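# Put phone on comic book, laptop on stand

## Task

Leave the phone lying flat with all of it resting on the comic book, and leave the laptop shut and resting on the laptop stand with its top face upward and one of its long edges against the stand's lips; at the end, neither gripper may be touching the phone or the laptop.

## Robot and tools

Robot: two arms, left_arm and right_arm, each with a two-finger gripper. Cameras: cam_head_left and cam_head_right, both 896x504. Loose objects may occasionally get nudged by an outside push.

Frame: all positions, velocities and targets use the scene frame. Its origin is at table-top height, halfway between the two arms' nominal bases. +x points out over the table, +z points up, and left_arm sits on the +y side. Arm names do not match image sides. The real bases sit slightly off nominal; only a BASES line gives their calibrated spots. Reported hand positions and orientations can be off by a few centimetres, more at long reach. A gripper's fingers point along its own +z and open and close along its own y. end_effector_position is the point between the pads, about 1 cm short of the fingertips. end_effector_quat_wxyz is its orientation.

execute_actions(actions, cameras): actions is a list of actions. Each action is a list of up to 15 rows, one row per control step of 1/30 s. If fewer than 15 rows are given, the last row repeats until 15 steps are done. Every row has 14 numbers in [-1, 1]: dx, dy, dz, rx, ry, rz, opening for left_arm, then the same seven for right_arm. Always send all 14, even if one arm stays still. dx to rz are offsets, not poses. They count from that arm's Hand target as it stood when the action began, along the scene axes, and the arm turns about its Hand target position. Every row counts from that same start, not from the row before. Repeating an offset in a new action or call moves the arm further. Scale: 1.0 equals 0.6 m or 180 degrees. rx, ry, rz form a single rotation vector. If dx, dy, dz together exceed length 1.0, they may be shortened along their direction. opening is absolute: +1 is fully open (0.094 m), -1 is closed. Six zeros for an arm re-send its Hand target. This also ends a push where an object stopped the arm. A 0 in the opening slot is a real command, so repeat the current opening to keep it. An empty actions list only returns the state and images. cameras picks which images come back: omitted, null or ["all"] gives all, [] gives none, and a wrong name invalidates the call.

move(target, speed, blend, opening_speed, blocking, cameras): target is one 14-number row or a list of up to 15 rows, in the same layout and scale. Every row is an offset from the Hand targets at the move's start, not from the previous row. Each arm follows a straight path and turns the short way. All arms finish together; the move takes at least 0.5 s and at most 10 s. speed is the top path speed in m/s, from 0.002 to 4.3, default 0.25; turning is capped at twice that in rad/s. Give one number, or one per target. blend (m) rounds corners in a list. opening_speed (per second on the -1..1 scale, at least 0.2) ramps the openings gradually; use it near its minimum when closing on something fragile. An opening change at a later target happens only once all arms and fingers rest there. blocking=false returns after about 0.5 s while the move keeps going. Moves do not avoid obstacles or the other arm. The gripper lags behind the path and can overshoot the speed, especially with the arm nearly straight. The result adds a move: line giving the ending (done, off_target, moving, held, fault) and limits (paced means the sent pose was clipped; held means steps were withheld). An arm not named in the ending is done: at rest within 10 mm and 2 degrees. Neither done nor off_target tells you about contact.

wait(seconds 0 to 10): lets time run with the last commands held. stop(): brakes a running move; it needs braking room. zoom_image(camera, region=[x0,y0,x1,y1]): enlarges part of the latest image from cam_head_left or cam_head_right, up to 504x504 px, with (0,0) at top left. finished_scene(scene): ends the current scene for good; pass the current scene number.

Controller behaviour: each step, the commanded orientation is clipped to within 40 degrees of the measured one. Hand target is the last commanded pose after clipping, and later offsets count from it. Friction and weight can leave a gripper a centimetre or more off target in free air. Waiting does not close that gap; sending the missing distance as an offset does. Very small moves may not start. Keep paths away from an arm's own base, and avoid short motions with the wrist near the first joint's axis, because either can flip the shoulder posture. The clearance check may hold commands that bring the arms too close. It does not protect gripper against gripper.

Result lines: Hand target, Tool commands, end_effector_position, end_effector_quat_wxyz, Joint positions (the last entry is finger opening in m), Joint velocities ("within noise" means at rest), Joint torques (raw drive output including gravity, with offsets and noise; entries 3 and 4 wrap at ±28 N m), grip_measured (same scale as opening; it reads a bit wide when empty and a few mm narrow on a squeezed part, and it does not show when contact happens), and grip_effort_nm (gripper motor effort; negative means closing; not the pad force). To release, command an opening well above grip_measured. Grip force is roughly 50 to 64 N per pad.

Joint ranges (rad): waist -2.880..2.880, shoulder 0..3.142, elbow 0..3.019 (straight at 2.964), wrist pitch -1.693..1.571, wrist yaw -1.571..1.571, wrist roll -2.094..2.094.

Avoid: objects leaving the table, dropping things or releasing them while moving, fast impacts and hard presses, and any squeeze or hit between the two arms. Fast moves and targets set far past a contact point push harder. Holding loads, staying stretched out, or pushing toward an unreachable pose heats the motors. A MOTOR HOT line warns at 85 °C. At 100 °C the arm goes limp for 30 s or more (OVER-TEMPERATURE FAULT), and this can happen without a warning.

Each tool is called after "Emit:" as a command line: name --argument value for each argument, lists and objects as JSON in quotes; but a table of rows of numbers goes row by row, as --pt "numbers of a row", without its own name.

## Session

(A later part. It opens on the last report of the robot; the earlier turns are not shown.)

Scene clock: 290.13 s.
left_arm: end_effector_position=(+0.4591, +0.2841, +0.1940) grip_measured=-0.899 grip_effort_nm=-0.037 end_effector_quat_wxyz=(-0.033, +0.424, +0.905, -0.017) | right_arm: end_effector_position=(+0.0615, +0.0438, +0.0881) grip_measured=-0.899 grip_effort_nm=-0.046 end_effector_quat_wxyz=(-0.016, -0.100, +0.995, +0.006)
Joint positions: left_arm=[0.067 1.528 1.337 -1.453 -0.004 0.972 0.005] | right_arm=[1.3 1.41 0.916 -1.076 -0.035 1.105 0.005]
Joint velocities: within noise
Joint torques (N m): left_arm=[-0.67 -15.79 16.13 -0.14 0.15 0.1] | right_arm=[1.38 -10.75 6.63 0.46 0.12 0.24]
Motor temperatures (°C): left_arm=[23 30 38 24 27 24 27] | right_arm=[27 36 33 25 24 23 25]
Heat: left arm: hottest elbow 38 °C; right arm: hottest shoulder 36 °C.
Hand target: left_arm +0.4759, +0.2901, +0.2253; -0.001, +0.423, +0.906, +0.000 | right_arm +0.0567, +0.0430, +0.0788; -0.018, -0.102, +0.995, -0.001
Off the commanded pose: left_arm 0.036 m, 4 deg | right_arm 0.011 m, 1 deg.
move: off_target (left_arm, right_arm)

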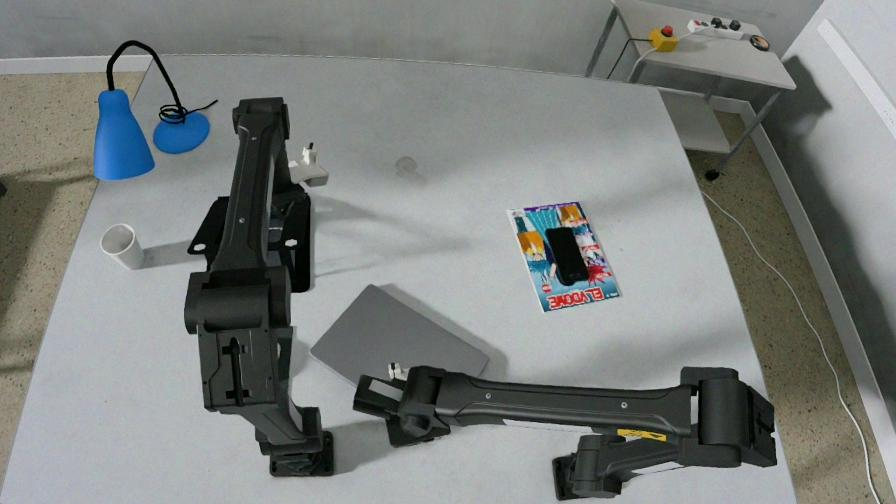

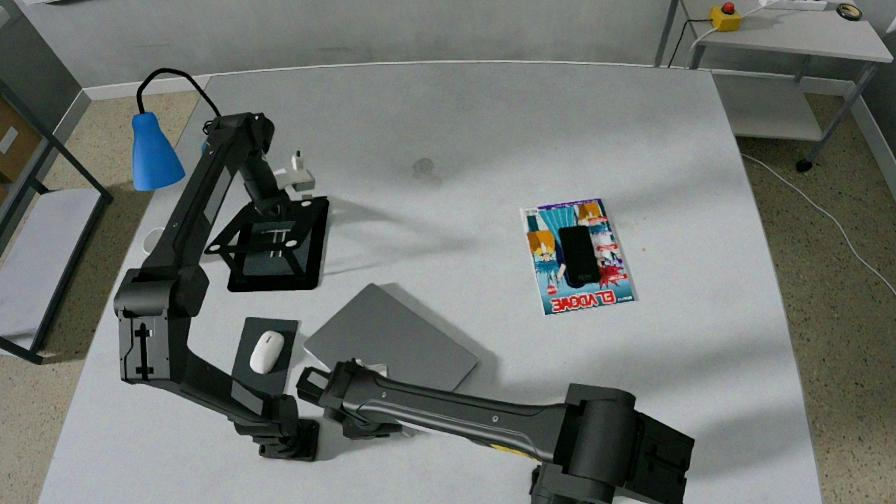

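Emit:
move --target '[0,0,0,0,0,0,-0.9, -0.01,0.0,-0.115,0,0,0,-0.9]' --speed 0.08

Emit:
zoom_image --camera "cam_head_left" --region '[300, 320, 480, 500]'

Emit:
zoom_image --camera "cam_head_right" --region '[270, 320, 450, 500]'

Scene clock: 293.60 s.
left_arm: end_effector_position=(+0.4591, +0.2841, +0.1940) grip_measured=-0.899 grip_effort_nm=-0.037 end_effector_quat_wxyz=(-0.033, +0.424, +0.905, -0.017) | right_arm: end_effector_position=(+0.0556, +0.0477, +0.0215) grip_measured=-0.899 grip_effort_nm=-0.046 end_effector_quat_wxyz=(-0.015, -0.101, +0.995, +0.010)
Joint positions: left_arm=[0.067 1.528 1.337 -1.453 -0.004 0.972 0.005] | right_arm=[1.318 1.523 0.827 -0.866 -0.035 1.121 0.005]
Joint velocities: within noise
Joint torques (N m): left_arm=[-0.44 -15.15 15.92 -0.36 0.15 0.12] | right_arm=[1.2 -11.16 5.38 0.57 0.12 0.26]
Motor temperatures (°C): left_arm=[23 30 38 24 27 24 27] | right_arm=[27 36 33 25 24 23 25]
Heat: left arm: hottest elbow 38 °C; right arm: hottest shoulder 36 °C.
Hand target: left_arm +0.4759, +0.2901, +0.2253; -0.001, +0.423, +0.906, +0.000 | right_arm +0.0507, +0.0430, +0.0098; -0.018, -0.102, +0.995, -0.001
Off the commanded pose: left_arm 0.036 m, 4 deg | right_arm 0.013 m, 1 deg.
move: off_target (left_arm, right_arm)

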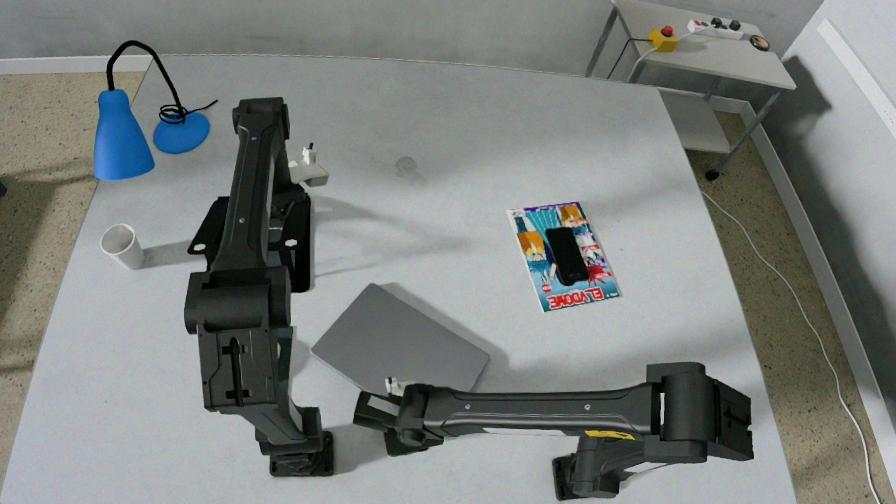

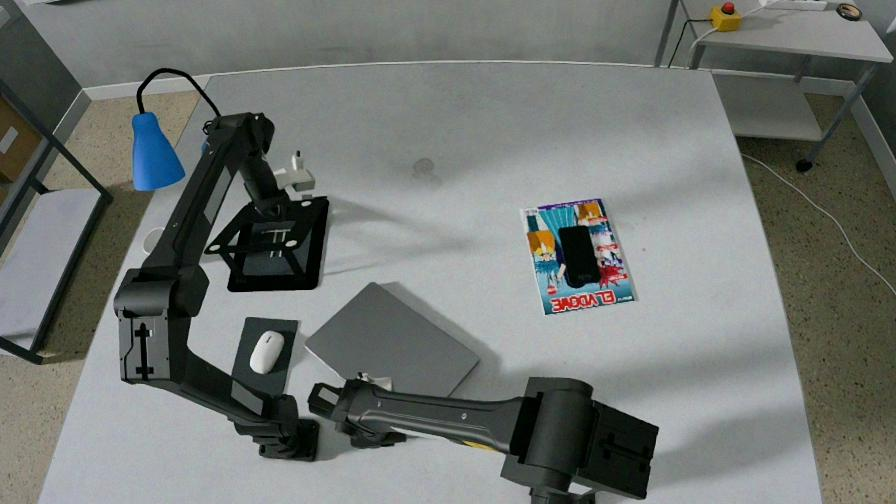

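Scaled by 2.800.

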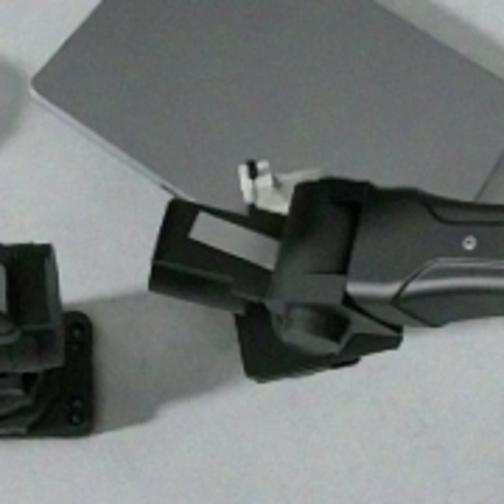

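Scaled by 2.800.

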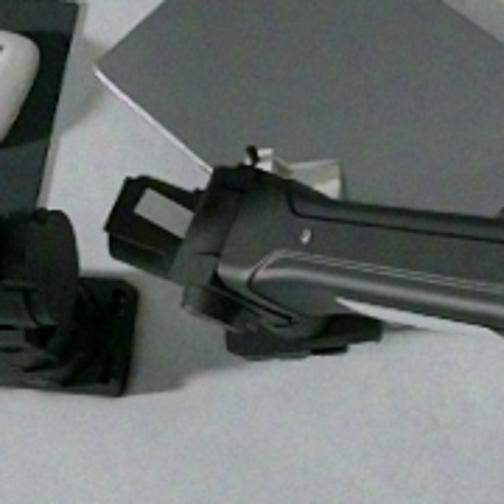

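Emit:
move --target '[0,0,0,0,0,0,-0.9, 0.18,-0.04,-0.005,0,0,0,-0.9]' --speed 0.08

Emit:
zoom_image --camera "cam_head_left" --region '[300, 260, 540, 500]'

Emit:
zoom_image --camera "cam_head_right" --region '[290, 260, 530, 500]'

Scene clock: 298.70 s.
left_arm: end_effector_position=(+0.4591, +0.2841, +0.1940) grip_measured=-0.899 grip_effort_nm=-0.042 end_effector_quat_wxyz=(-0.033, +0.424, +0.905, -0.017) | right_arm: end_effector_position=(+0.1405, +0.0120, +0.0109) grip_measured=-0.899 grip_effort_nm=-0.046 end_effector_quat_wxyz=(-0.023, -0.109, +0.994, +0.002)
Joint positions: left_arm=[0.067 1.528 1.337 -1.453 -0.004 0.972 0.005] | right_arm=[1.063 1.554 0.827 -0.867 -0.04 0.849 0.005]
Joint velocities: within noise
Joint torques (N m): left_arm=[-0.67 -14.97 16.05 -0.27 0.12 0.1] | right_arm=[-1.44 -9.82 8.75 0.14 0.49 0.01]
Motor temperatures (°C): left_arm=[23 30 38 24 27 24 27] | right_arm=[27 35 33 25 24 23 25]
Heat: left arm: hottest elbow 38 °C; right arm: hottest shoulder 35 °C.
Hand target: left_arm +0.4759, +0.2901, +0.2253; -0.001, +0.423, +0.906, +0.000 | right_arm +0.1587, +0.0189, +0.0068; -0.018, -0.102, +0.995, -0.002
Off the commanded pose: left_arm 0.036 m, 4 deg | right_arm 0.020 m, 1 deg.
move: off_target (left_arm, right_arm)

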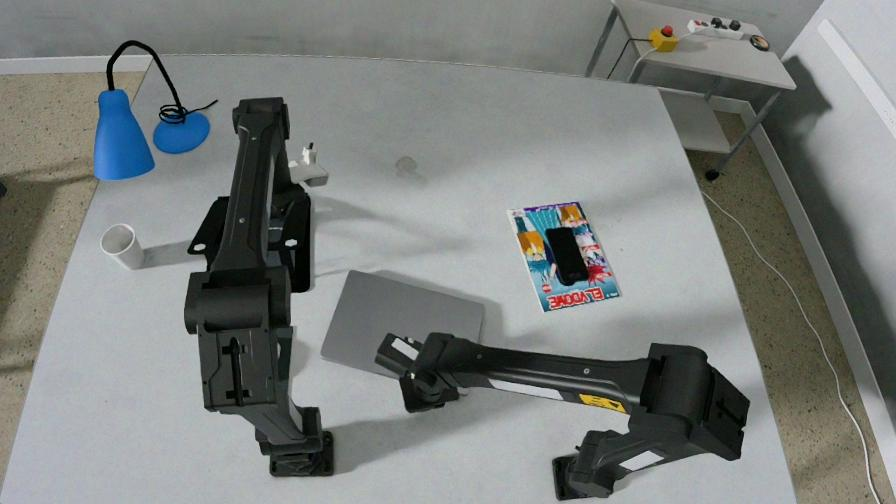

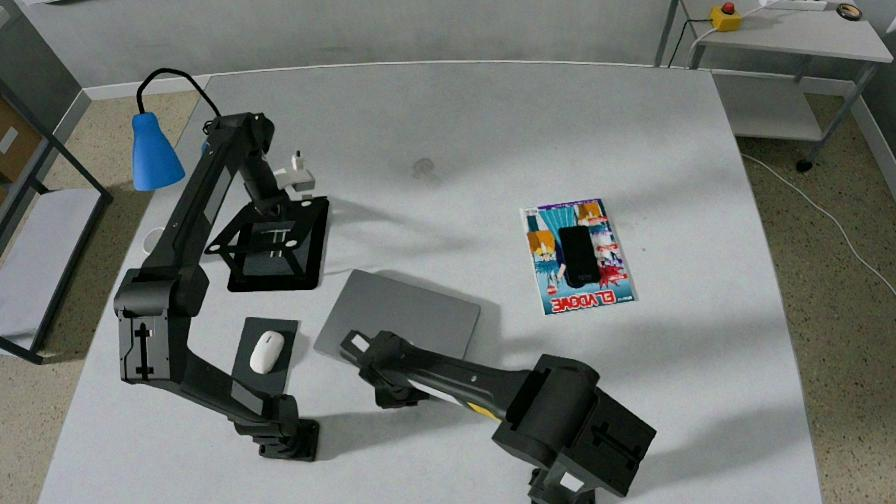

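Scaled by 2.100.

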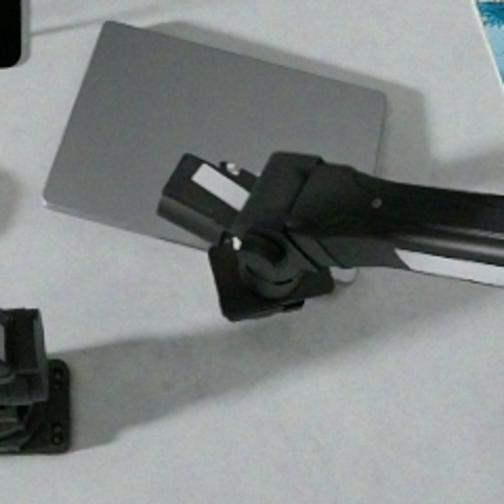

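Scaled by 2.100.

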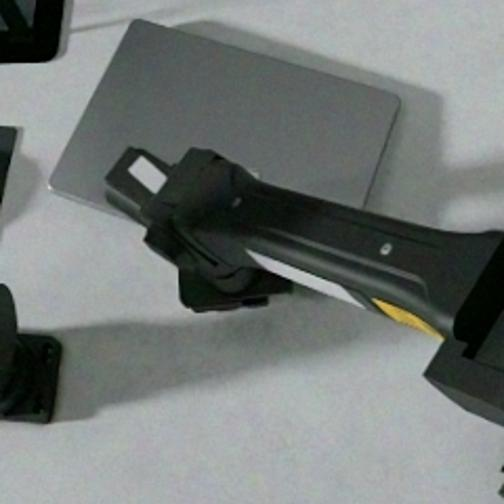

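Emit:
move --target '[0,0,0,0,0,0,-0.9, 0.075,-0.02,0.0,0,0,0,-0.9]' --speed 0.08

Emit:
zoom_image --camera "cam_head_left" --region '[300, 240, 520, 460]'

Scene clock: 303.40 s.
left_arm: end_effector_position=(+0.4591, +0.2841, +0.1940) grip_measured=-0.899 grip_effort_nm=-0.037 end_effector_quat_wxyz=(-0.033, +0.424, +0.905, -0.017) | right_arm: end_effector_position=(+0.1805, -0.0051, +0.0109) grip_measured=-0.899 grip_effort_nm=-0.046 end_effector_quat_wxyz=(-0.027, -0.106, +0.994, -0.003)
Joint positions: left_arm=[0.067 1.528 1.337 -1.453 -0.004 0.972 0.005] | right_arm=[0.947 1.578 0.856 -0.889 -0.037 0.739 0.005]
Joint velocities: within noise
Joint torques (N m): left_arm=[-0.5 -15.09 16.05 -0.06 0.13 0.14] | right_arm=[-1.26 -9.64 9.73 0.43 0.49 -0.02]
Motor temperatures (°C): left_arm=[23 30 39 24 27 24 27] | right_arm=[27 35 34 25 24 23 25]
Heat: left arm: hottest elbow 39 °C; right arm: hottest shoulder 35 °C.
Hand target: left_arm +0.4759, +0.2901, +0.2253; -0.001, +0.423, +0.906, +0.000 | right_arm +0.2037, +0.0070, +0.0068; -0.018, -0.102, +0.995, -0.001
Off the commanded pose: left_arm 0.036 m, 4 deg | right_arm 0.026 m, 1 deg.
move: off_target (left_arm, right_arm)

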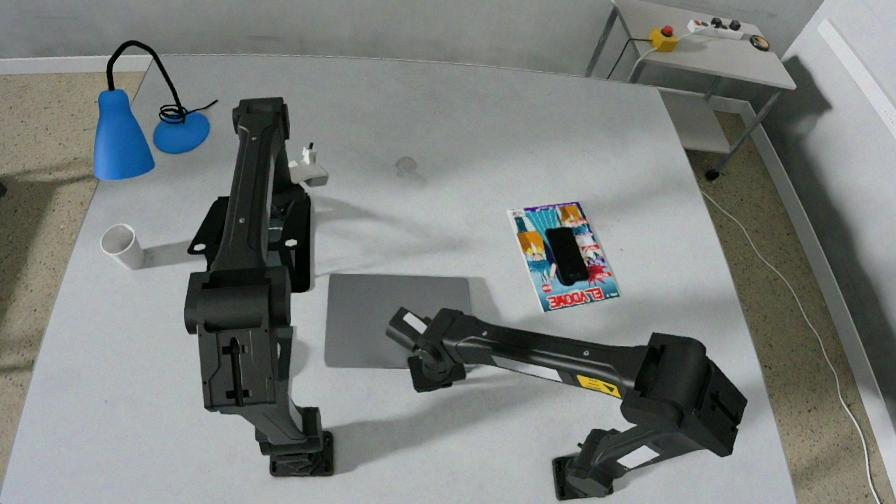

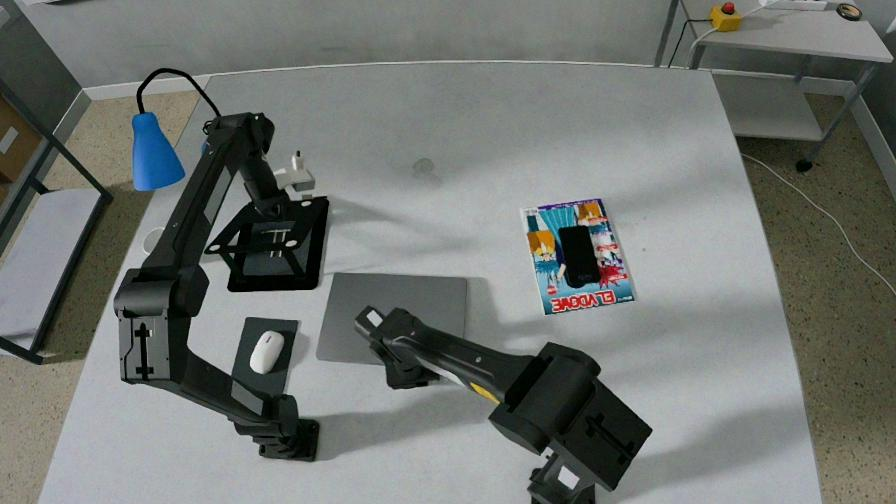

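Scaled by 2.291.

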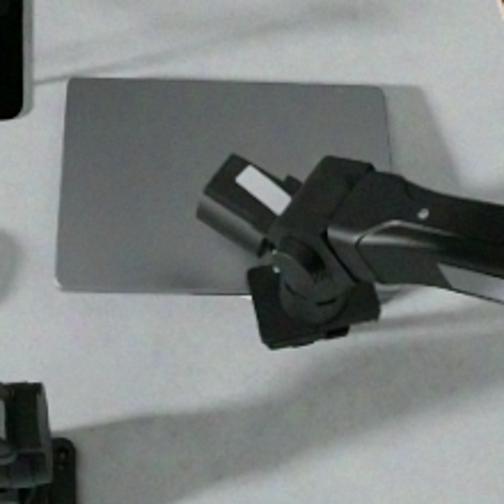

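Emit:
move --pt "0 0 0 0 0 0 -0.9 -0.06 0 0 0 0 0 -0.9" --pt "0 0 0 0 0 0 -0.9 -0.06 0 0.25 0 0 0 -0.9" --pt "0 0 0 0 0 0 -0.9 0.45 0.065 0.25 0 0 -0.064 1" --speed 0.22

Emit:
move --target '[0,0,0,0,0,0,-0.9, 0,0,-0.26,0,0,0,1]' --speed 0.15

Emit:
zoom_image --camera "cam_head_left" --region '[300, 160, 520, 380]'

Emit:
zoom_image --camera "cam_head_right" --region '[300, 160, 520, 380]'

Scene clock: 315.10 s.
left_arm: end_effector_position=(+0.4591, +0.2841, +0.1940) grip_measured=-0.899 grip_effort_nm=-0.037 end_effector_quat_wxyz=(-0.033, +0.424, +0.905, -0.017) | right_arm: end_effector_position=(+0.4579, +0.0388, +0.1524) grip_measured=+0.998 grip_effort_nm=0.066 end_effector_quat_wxyz=(-0.026, -0.001, +1.000, -0.005)
Joint positions: left_arm=[0.067 1.528 1.337 -1.453 -0.004 0.972 0.005] | right_arm=[0.61 1.972 1.828 -1.475 -0.022 0.613 0.094]
Joint velocities: within noise
Joint torques (N m): left_arm=[-0.73 -16.09 16.01 -0.16 0.07 0.11] | right_arm=[0.09 -20.78 12.55 -0.31 0.08 0.1]
Motor temperatures (°C): left_arm=[23 30 39 24 27 24 27] | right_arm=[27 35 36 25 24 23 25]
Heat: left arm: hottest elbow 39 °C; right arm: hottest elbow 36 °C.
Hand target: left_arm +0.4759, +0.2901, +0.2253; -0.001, +0.423, +0.906, +0.000 | right_arm +0.4738, +0.0461, +0.1568; -0.018, -0.002, +1.000, +0.000
Off the commanded pose: left_arm 0.036 m, 4 deg | right_arm 0.018 m, 1 deg.
move: off_target (left_arm, right_arm); target 3's new opening was sent with right_arm's hand 0.018 m and 1 deg from that target

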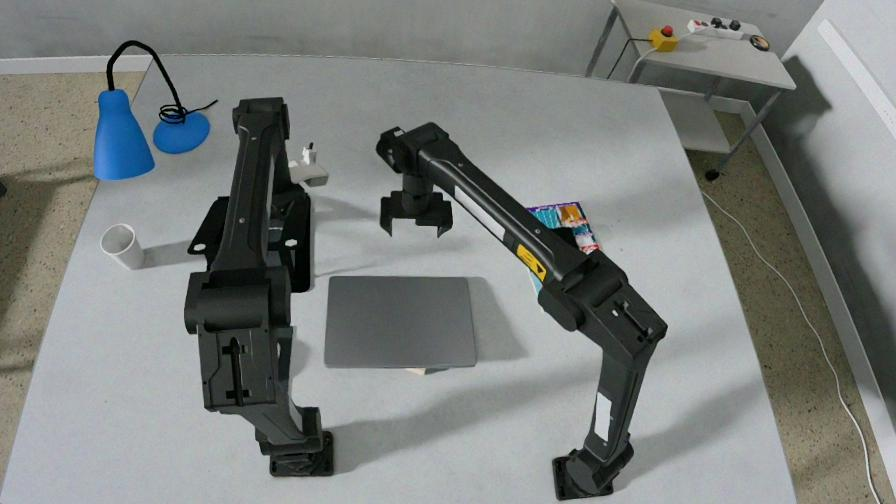

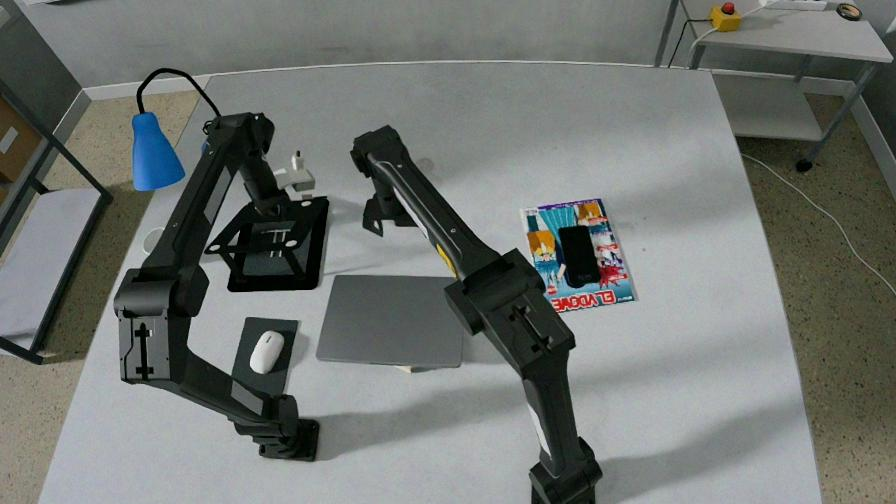

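Scene clock: 316.73 s.
left_arm: end_effector_position=(+0.4591, +0.2841, +0.1940) grip_measured=-0.899 grip_effort_nm=-0.037 end_effector_quat_wxyz=(-0.033, +0.424, +0.905, -0.017) | right_arm: end_effector_position=(+0.4741, +0.0502, +0.0187) grip_measured=+0.999 grip_effort_nm=0.066 end_effector_quat_wxyz=(-0.010, -0.001, +1.000, +0.007)
Joint positions: left_arm=[0.067 1.528 1.337 -1.453 -0.004 0.972 0.005] | right_arm=[0.61 2.103 1.676 -1.152 -0.022 0.613 0.094]
Joint velocities: within noise
Joint torques (N m): left_arm=[-0.73 -15.56 16.01 0.05 0.12 0.11] | right_arm=[0.03 -22.24 7.1 0.47 0.08 0.09]
Motor temperatures (°C): left_arm=[23 30 39 24 27 24 27] | right_arm=[27 35 36 25 24 23 25]
Heat: left arm: hottest elbow 39 °C; right arm: hottest elbow 36 °C.
Hand target: left_arm +0.4759, +0.2901, +0.2253; -0.001, +0.423, +0.906, +0.000 | right_arm +0.4736, +0.0459, +0.0006; -0.018, -0.002, +1.000, +0.000
Off the commanded pose: left_arm 0.036 m, 4 deg | right_arm 0.018 m, 1 deg.
move: off_target (left_arm, right_arm)

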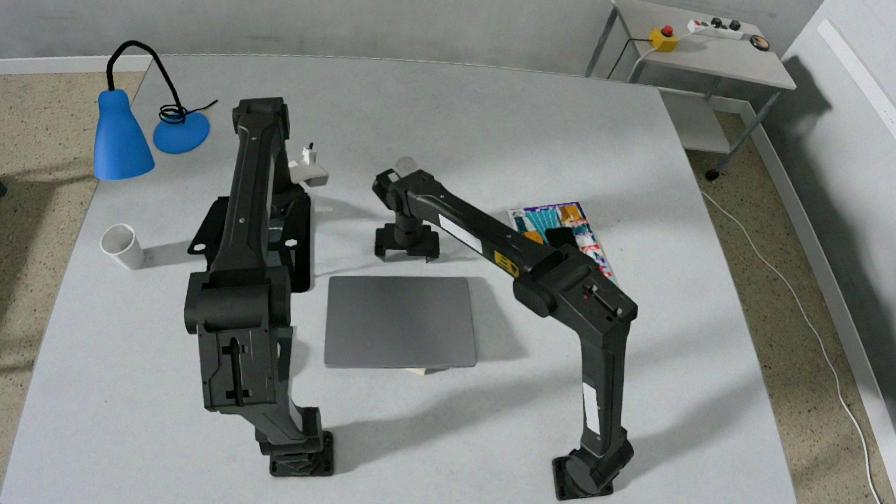

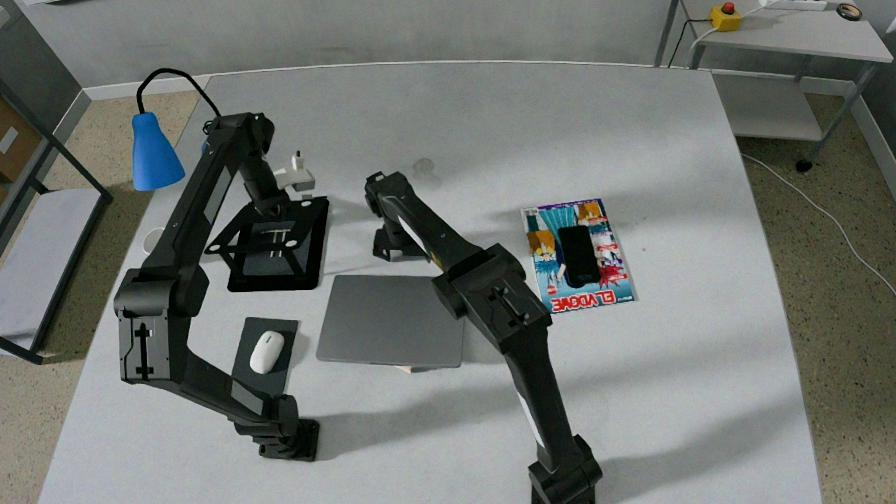

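Scaled by 2.291.

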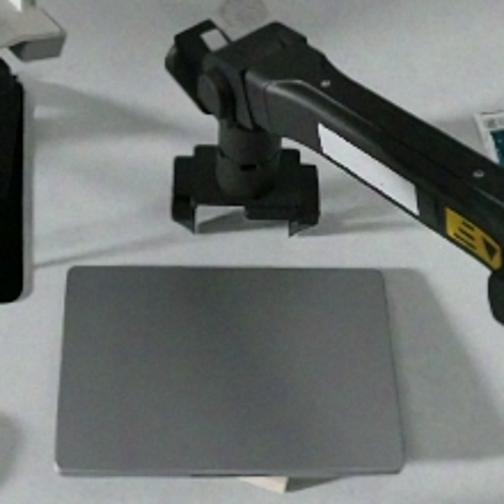

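Scaled by 2.291.

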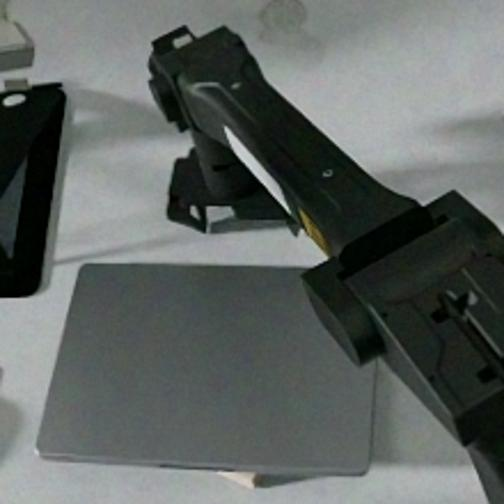

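Emit:
zoom_image --camera "cam_head_left" --region '[380, 340, 490, 390]'

Emit:
zoom_image --camera "cam_head_right" --region '[370, 340, 480, 390]'

Emit:
zoom_image --camera "cam_head_right" --region '[310, 335, 420, 385]'

Emit:
zoom_image --camera "cam_head_right" --region '[355, 210, 435, 275]'

Scaled by 4.582.

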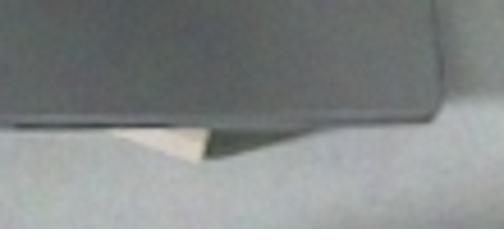

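Scaled by 4.582.

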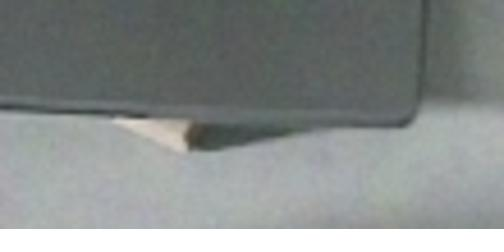

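Scaled by 4.582.

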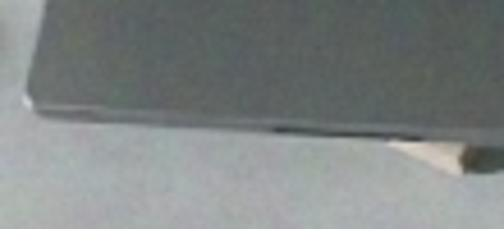

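Scaled by 6.300.

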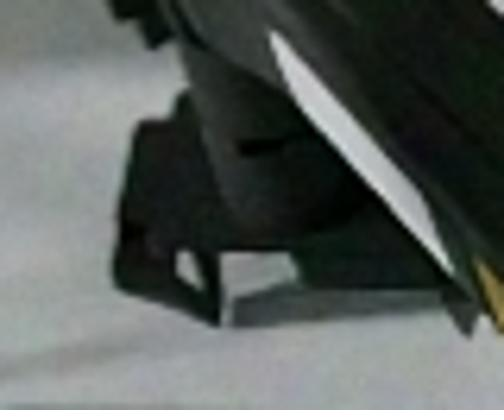

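Emit:
move --target '[0,0,0,0,0,0,-0.9, -0.164,0.018,0.005,0,0,0,1]' --speed 0.07

Emit:
zoom_image --camera "cam_head_left" --region '[300, 220, 520, 440]'

Emit:
zoom_image --camera "cam_head_right" --region '[300, 220, 520, 440]'

Scene clock: 335.73 s.
left_arm: end_effector_position=(+0.4591, +0.2841, +0.1940) grip_measured=-0.899 grip_effort_nm=-0.037 end_effector_quat_wxyz=(-0.033, +0.424, +0.905, -0.017) | right_arm: end_effector_position=(+0.4006, +0.0506, +0.0140) grip_measured=+0.999 grip_effort_nm=0.061 end_effector_quat_wxyz=(+0.000, +0.012, +1.000, +0.008)
Joint positions: left_arm=[0.067 1.528 1.337 -1.453 -0.004 0.972 0.005] | right_arm=[0.69 1.963 1.427 -1.025 -0.011 0.719 0.094]
Joint velocities: within noise
Joint torques (N m): left_arm=[-0.26 -15.91 15.9 -0.21 0.14 0.1] | right_arm=[2.73 -21.54 4.92 -0.09 -0.38 0.21]
Motor temperatures (°C): left_arm=[23 30 40 24 27 24 27] | right_arm=[27 35 35 25 24 23 25]
Heat: left arm: hottest elbow 40 °C; right arm: hottest shoulder 35 °C.
Hand target: left_arm +0.4759, +0.2901, +0.2253; -0.001, +0.423, +0.906, +0.000 | right_arm +0.3752, +0.0568, +0.0036; -0.018, -0.002, +1.000, +0.000
Off the commanded pose: left_arm 0.036 m, 4 deg | right_arm 0.028 m, 3 deg.
move: off_target (left_arm, right_arm)

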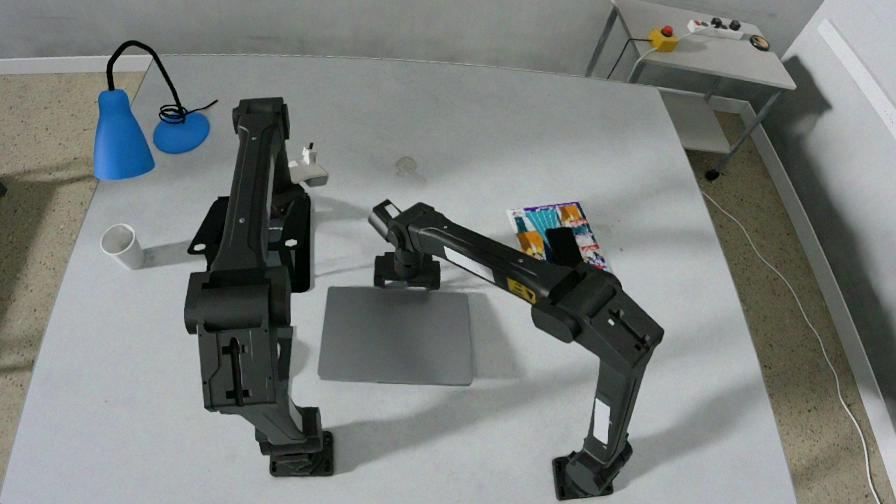

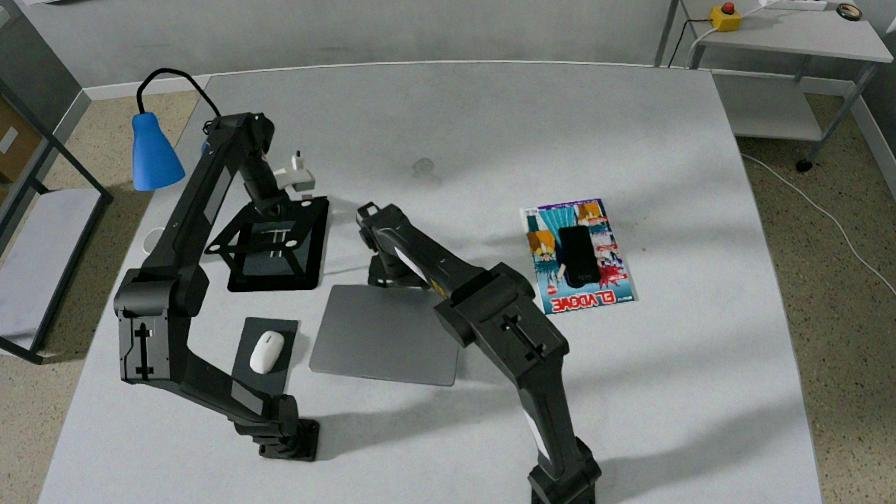

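Scaled by 2.291.

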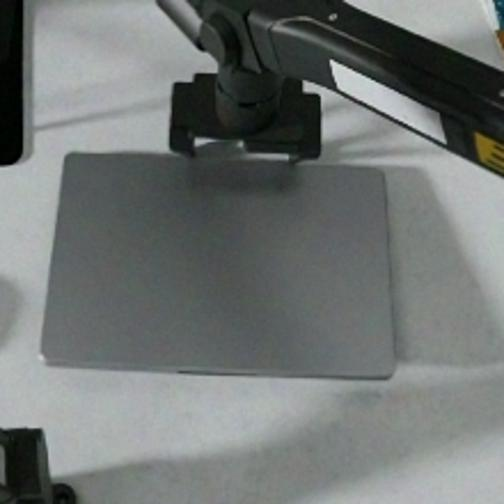

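Scaled by 2.291.

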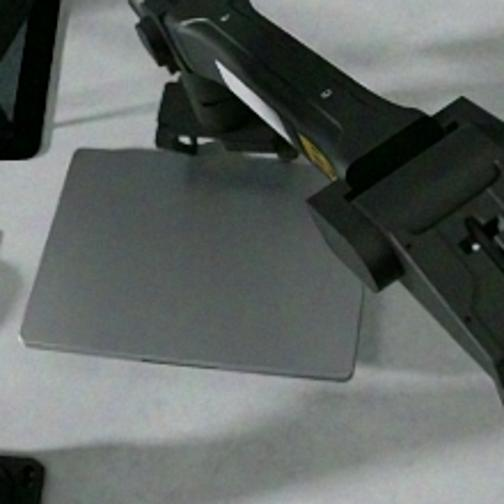

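Emit:
move --pt "0 0 0 0 0 0 -0.9 -0.05 -0.0 0.0 0 0 0 1" --pt "0 0 0 0 0 0 -0.9 0.0 -0.0 0.0 0 0 0 1" --pt "0 0 0 0 0 0 -0.9 0.05 -0.0 0.0 0 0 0 1" --pt "0 0 0 0 0 0 -0.9 0.05 -0.1 0.25 0 0 0 1" --pt "0 0 0 0 0 0 -0.9 -0.0 -0.65 0.25 0 0 0 1" --speed 0.12

Emit:
zoom_image --camera "cam_head_left" --region '[300, 220, 520, 440]'

Emit:
zoom_image --camera "cam_head_right" --region '[300, 220, 520, 440]'

Scene clock: 345.33 s.
left_arm: end_effector_position=(+0.4591, +0.2841, +0.1940) grip_measured=-0.899 grip_effort_nm=-0.037 end_effector_quat_wxyz=(-0.033, +0.424, +0.905, -0.017) | right_arm: end_effector_position=(+0.3781, -0.3300, +0.1515) grip_measured=+0.999 grip_effort_nm=0.061 end_effector_quat_wxyz=(-0.026, -0.002, +1.000, +0.000)
Joint positions: left_arm=[0.067 1.528 1.337 -1.453 -0.004 0.972 0.005] | right_arm=[-0.054 1.483 1.173 -1.312 0.002 -0.053 0.094]
Joint velocities: within noise
Joint torques (N m): left_arm=[-0.26 -16.85 15.94 -0.27 0.12 0.09] | right_arm=[-0.21 -15.79 6.89 0.42 0.02 0.09]
Motor temperatures (°C): left_arm=[23 30 41 24 27 24 27] | right_arm=[27 36 35 25 24 23 25]
Heat: left arm: hottest elbow 41 °C; right arm: hottest shoulder 36 °C.
Hand target: left_arm +0.4759, +0.2901, +0.2253; -0.001, +0.423, +0.906, +0.000 | right_arm +0.3753, -0.3332, +0.1538; -0.018, -0.002, +1.000, +0.000
Off the commanded pose: left_arm 0.036 m, 4 deg | right_arm 0.005 m, 1 deg.
move: off_target (left_arm)

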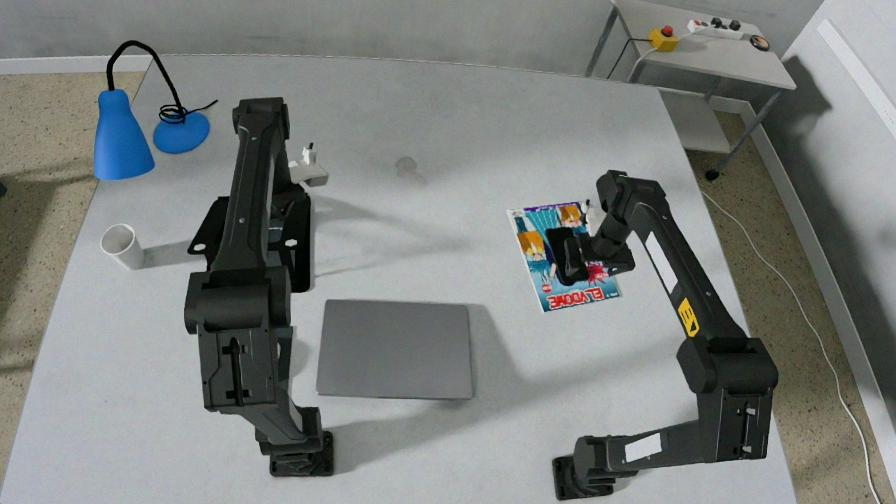

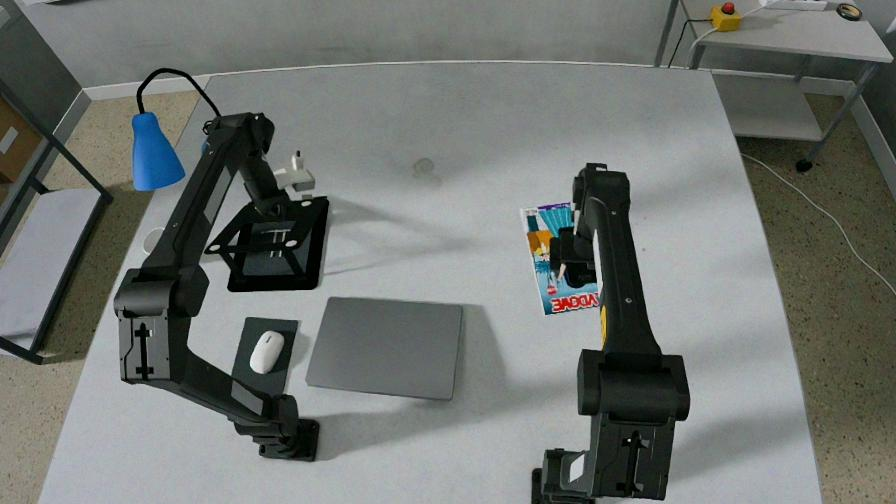

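Scaled by 2.291.

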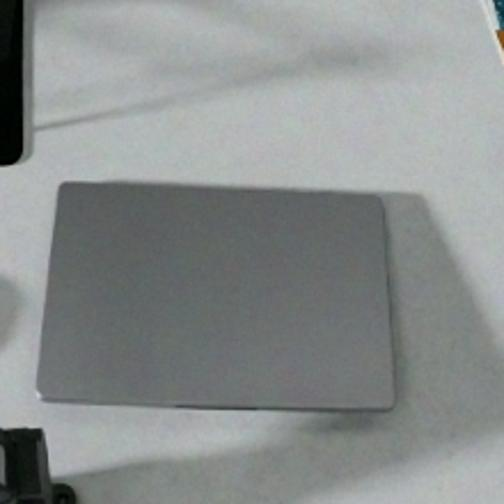

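Scaled by 2.291.

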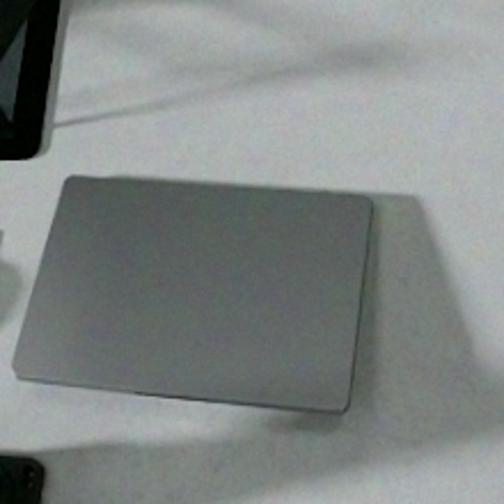

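Emit:
move --pt "0.0 0.0 0.05 0 0 0 -0.5 0 0 0 0 0 0 1" --pt "0.073 0.5 0.05 0 0 -0.222 0.6 0 0 0 0 0 0 1" --speed 0.25

Emit:
move --target '[0,0,-0.2,0,0,0,0.6, 0,0,0,0,0,0,1]' --speed 0.2

Emit:
zoom_image --camera "cam_head_left" --region '[80, 110, 330, 360]'

Emit:
zoom_image --camera "cam_head_right" --region '[120, 110, 370, 360]'

Scene clock: 361.37 s.
left_arm: end_effector_position=(+0.5084, +0.5790, +0.2361) grip_measured=+0.597 grip_effort_nm=0.129 end_effector_quat_wxyz=(-0.020, +0.670, +0.742, -0.018) | right_arm: end_effector_position=(+0.3781, -0.3300, +0.1515) grip_measured=+0.999 grip_effort_nm=0.061 end_effector_quat_wxyz=(-0.026, -0.003, +1.000, +0.000)
Joint positions: left_arm=[0.576 1.915 1.96 -1.66 -0.031 2.073 0.075] | right_arm=[-0.054 1.483 1.173 -1.312 0.002 -0.053 0.094]
Joint velocities: within noise
Joint torques (N m): left_arm=[-2.08 -20.01 16.79 -0.09 -0.08 0.09] | right_arm=[-0.09 -15.79 6.9 0.42 0 0.09]
Motor temperatures (°C): left_arm=[23 30 41 24 27 24 27] | right_arm=[27 37 34 25 24 23 25]
Heat: left arm: hottest elbow 41 °C; right arm: hottest shoulder 37 °C.
Hand target: left_arm +0.5197, +0.5901, +0.2552; -0.001, +0.707, +0.707, +0.000 | right_arm +0.3752, -0.3332, +0.1538; -0.018, -0.002, +1.000, +0.000
Off the commanded pose: left_arm 0.025 m, 7 deg | right_arm 0.005 m, 1 deg.
joint sent to its limit (left arm) — joint 6 (wrist roll), upper limit. The joint targets are off in orientation, not in position.
move: off_target (left_arm); target 2's new opening was sent with left_arm's hand 0.025 m and 7 deg from that target

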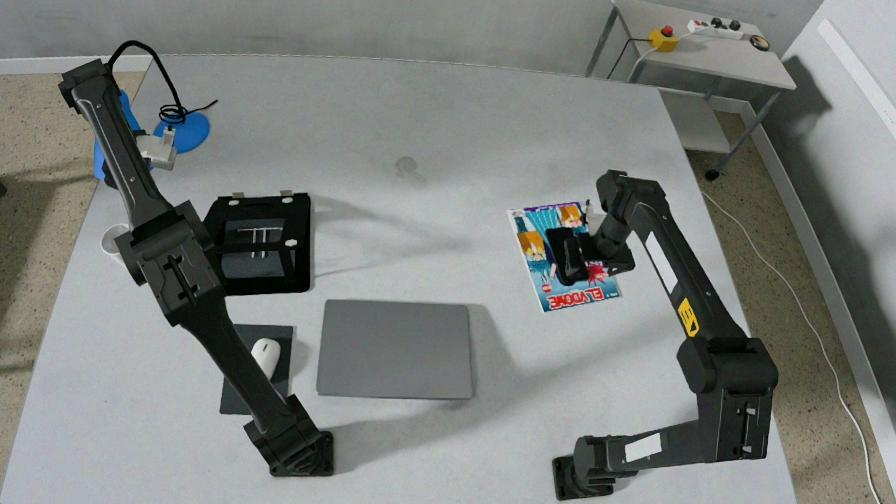

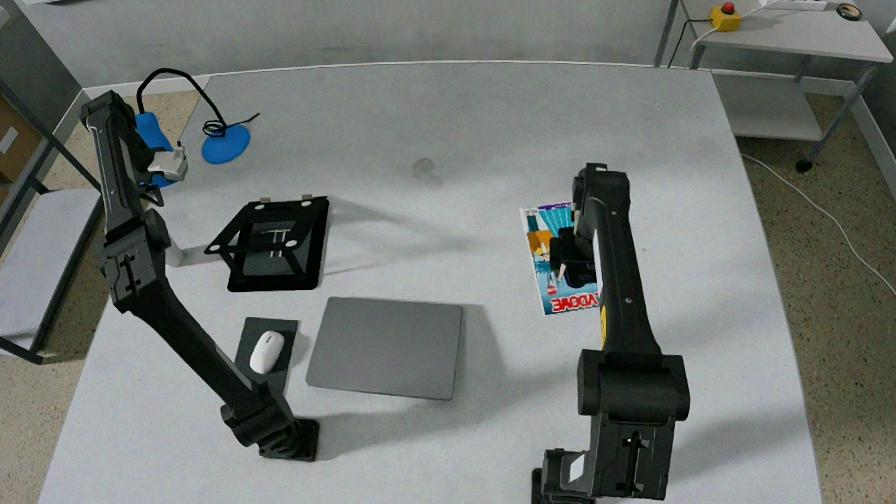

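Scene clock: 362.67 s.
left_arm: end_effector_position=(+0.5174, +0.5731, +0.1830) grip_measured=+0.598 grip_effort_nm=0.129 end_effector_quat_wxyz=(-0.007, +0.678, +0.735, +0.018) | right_arm: end_effector_position=(+0.3781, -0.3300, +0.1515) grip_measured=+0.999 grip_effort_nm=0.061 end_effector_quat_wxyz=(-0.026, -0.003, +1.000, +0.000)
Joint positions: left_arm=[0.562 1.878 1.767 -1.428 -0.021 2.081 0.075] | right_arm=[-0.054 1.483 1.173 -1.312 0.002 -0.053 0.094]
Joint velocities: within noise
Joint torques (N m): left_arm=[0.15 -15.15 7.95 2.28 -0.32 0.01] | right_arm=[-0.21 -15.74 6.87 0.4 0.01 0.09]
Motor temperatures (°C): left_arm=[23 30 41 24 27 24 27] | right_arm=[27 37 34 25 24 23 25]
Heat: left arm: hottest elbow 41 °C; right arm: hottest shoulder 37 °C.
Hand target: left_arm +0.5197, +0.5900, +0.1352; -0.001, +0.707, +0.707, +0.000 | right_arm +0.3752, -0.3332, +0.1538; -0.018, -0.002, +1.000, +0.000
Off the commanded pose: left_arm 0.051 m, 5 deg | right_arm 0.005 m, 1 deg.
joint sent to its limit (left arm) — joint 6 (wrist roll), upper limit. The joint targets are off in position and orientation.
move: off_target (left_arm)

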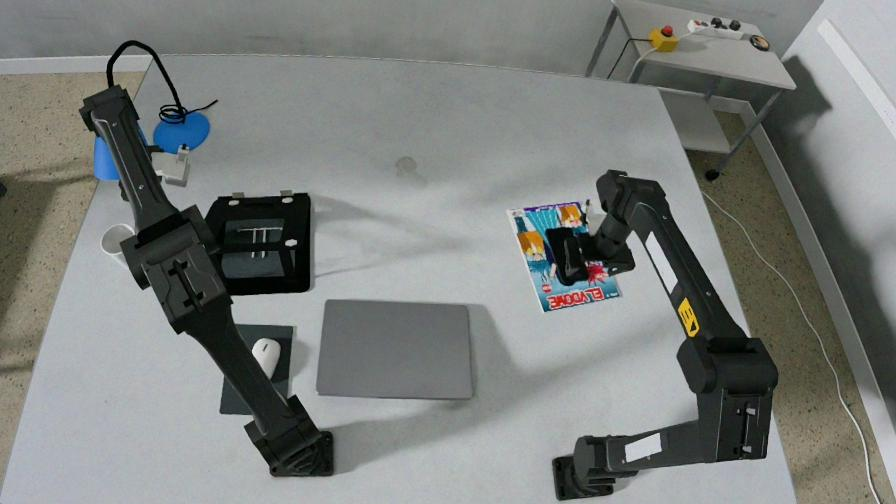

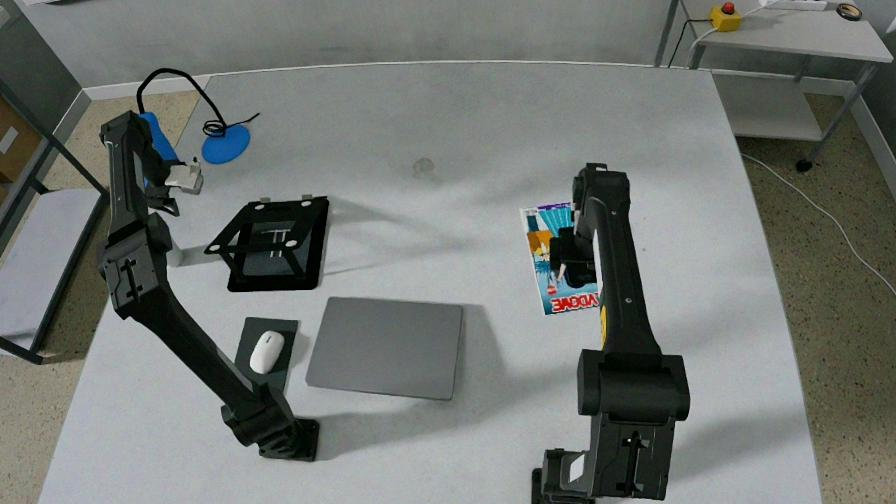

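Scaled by 2.016.

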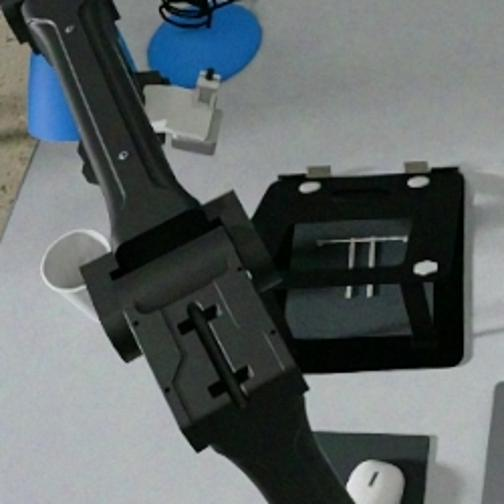

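Scaled by 2.016.

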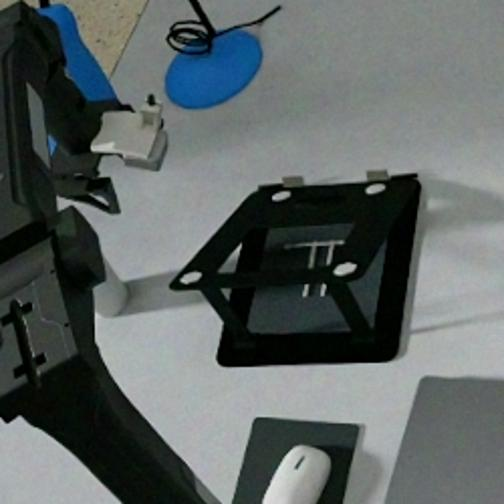

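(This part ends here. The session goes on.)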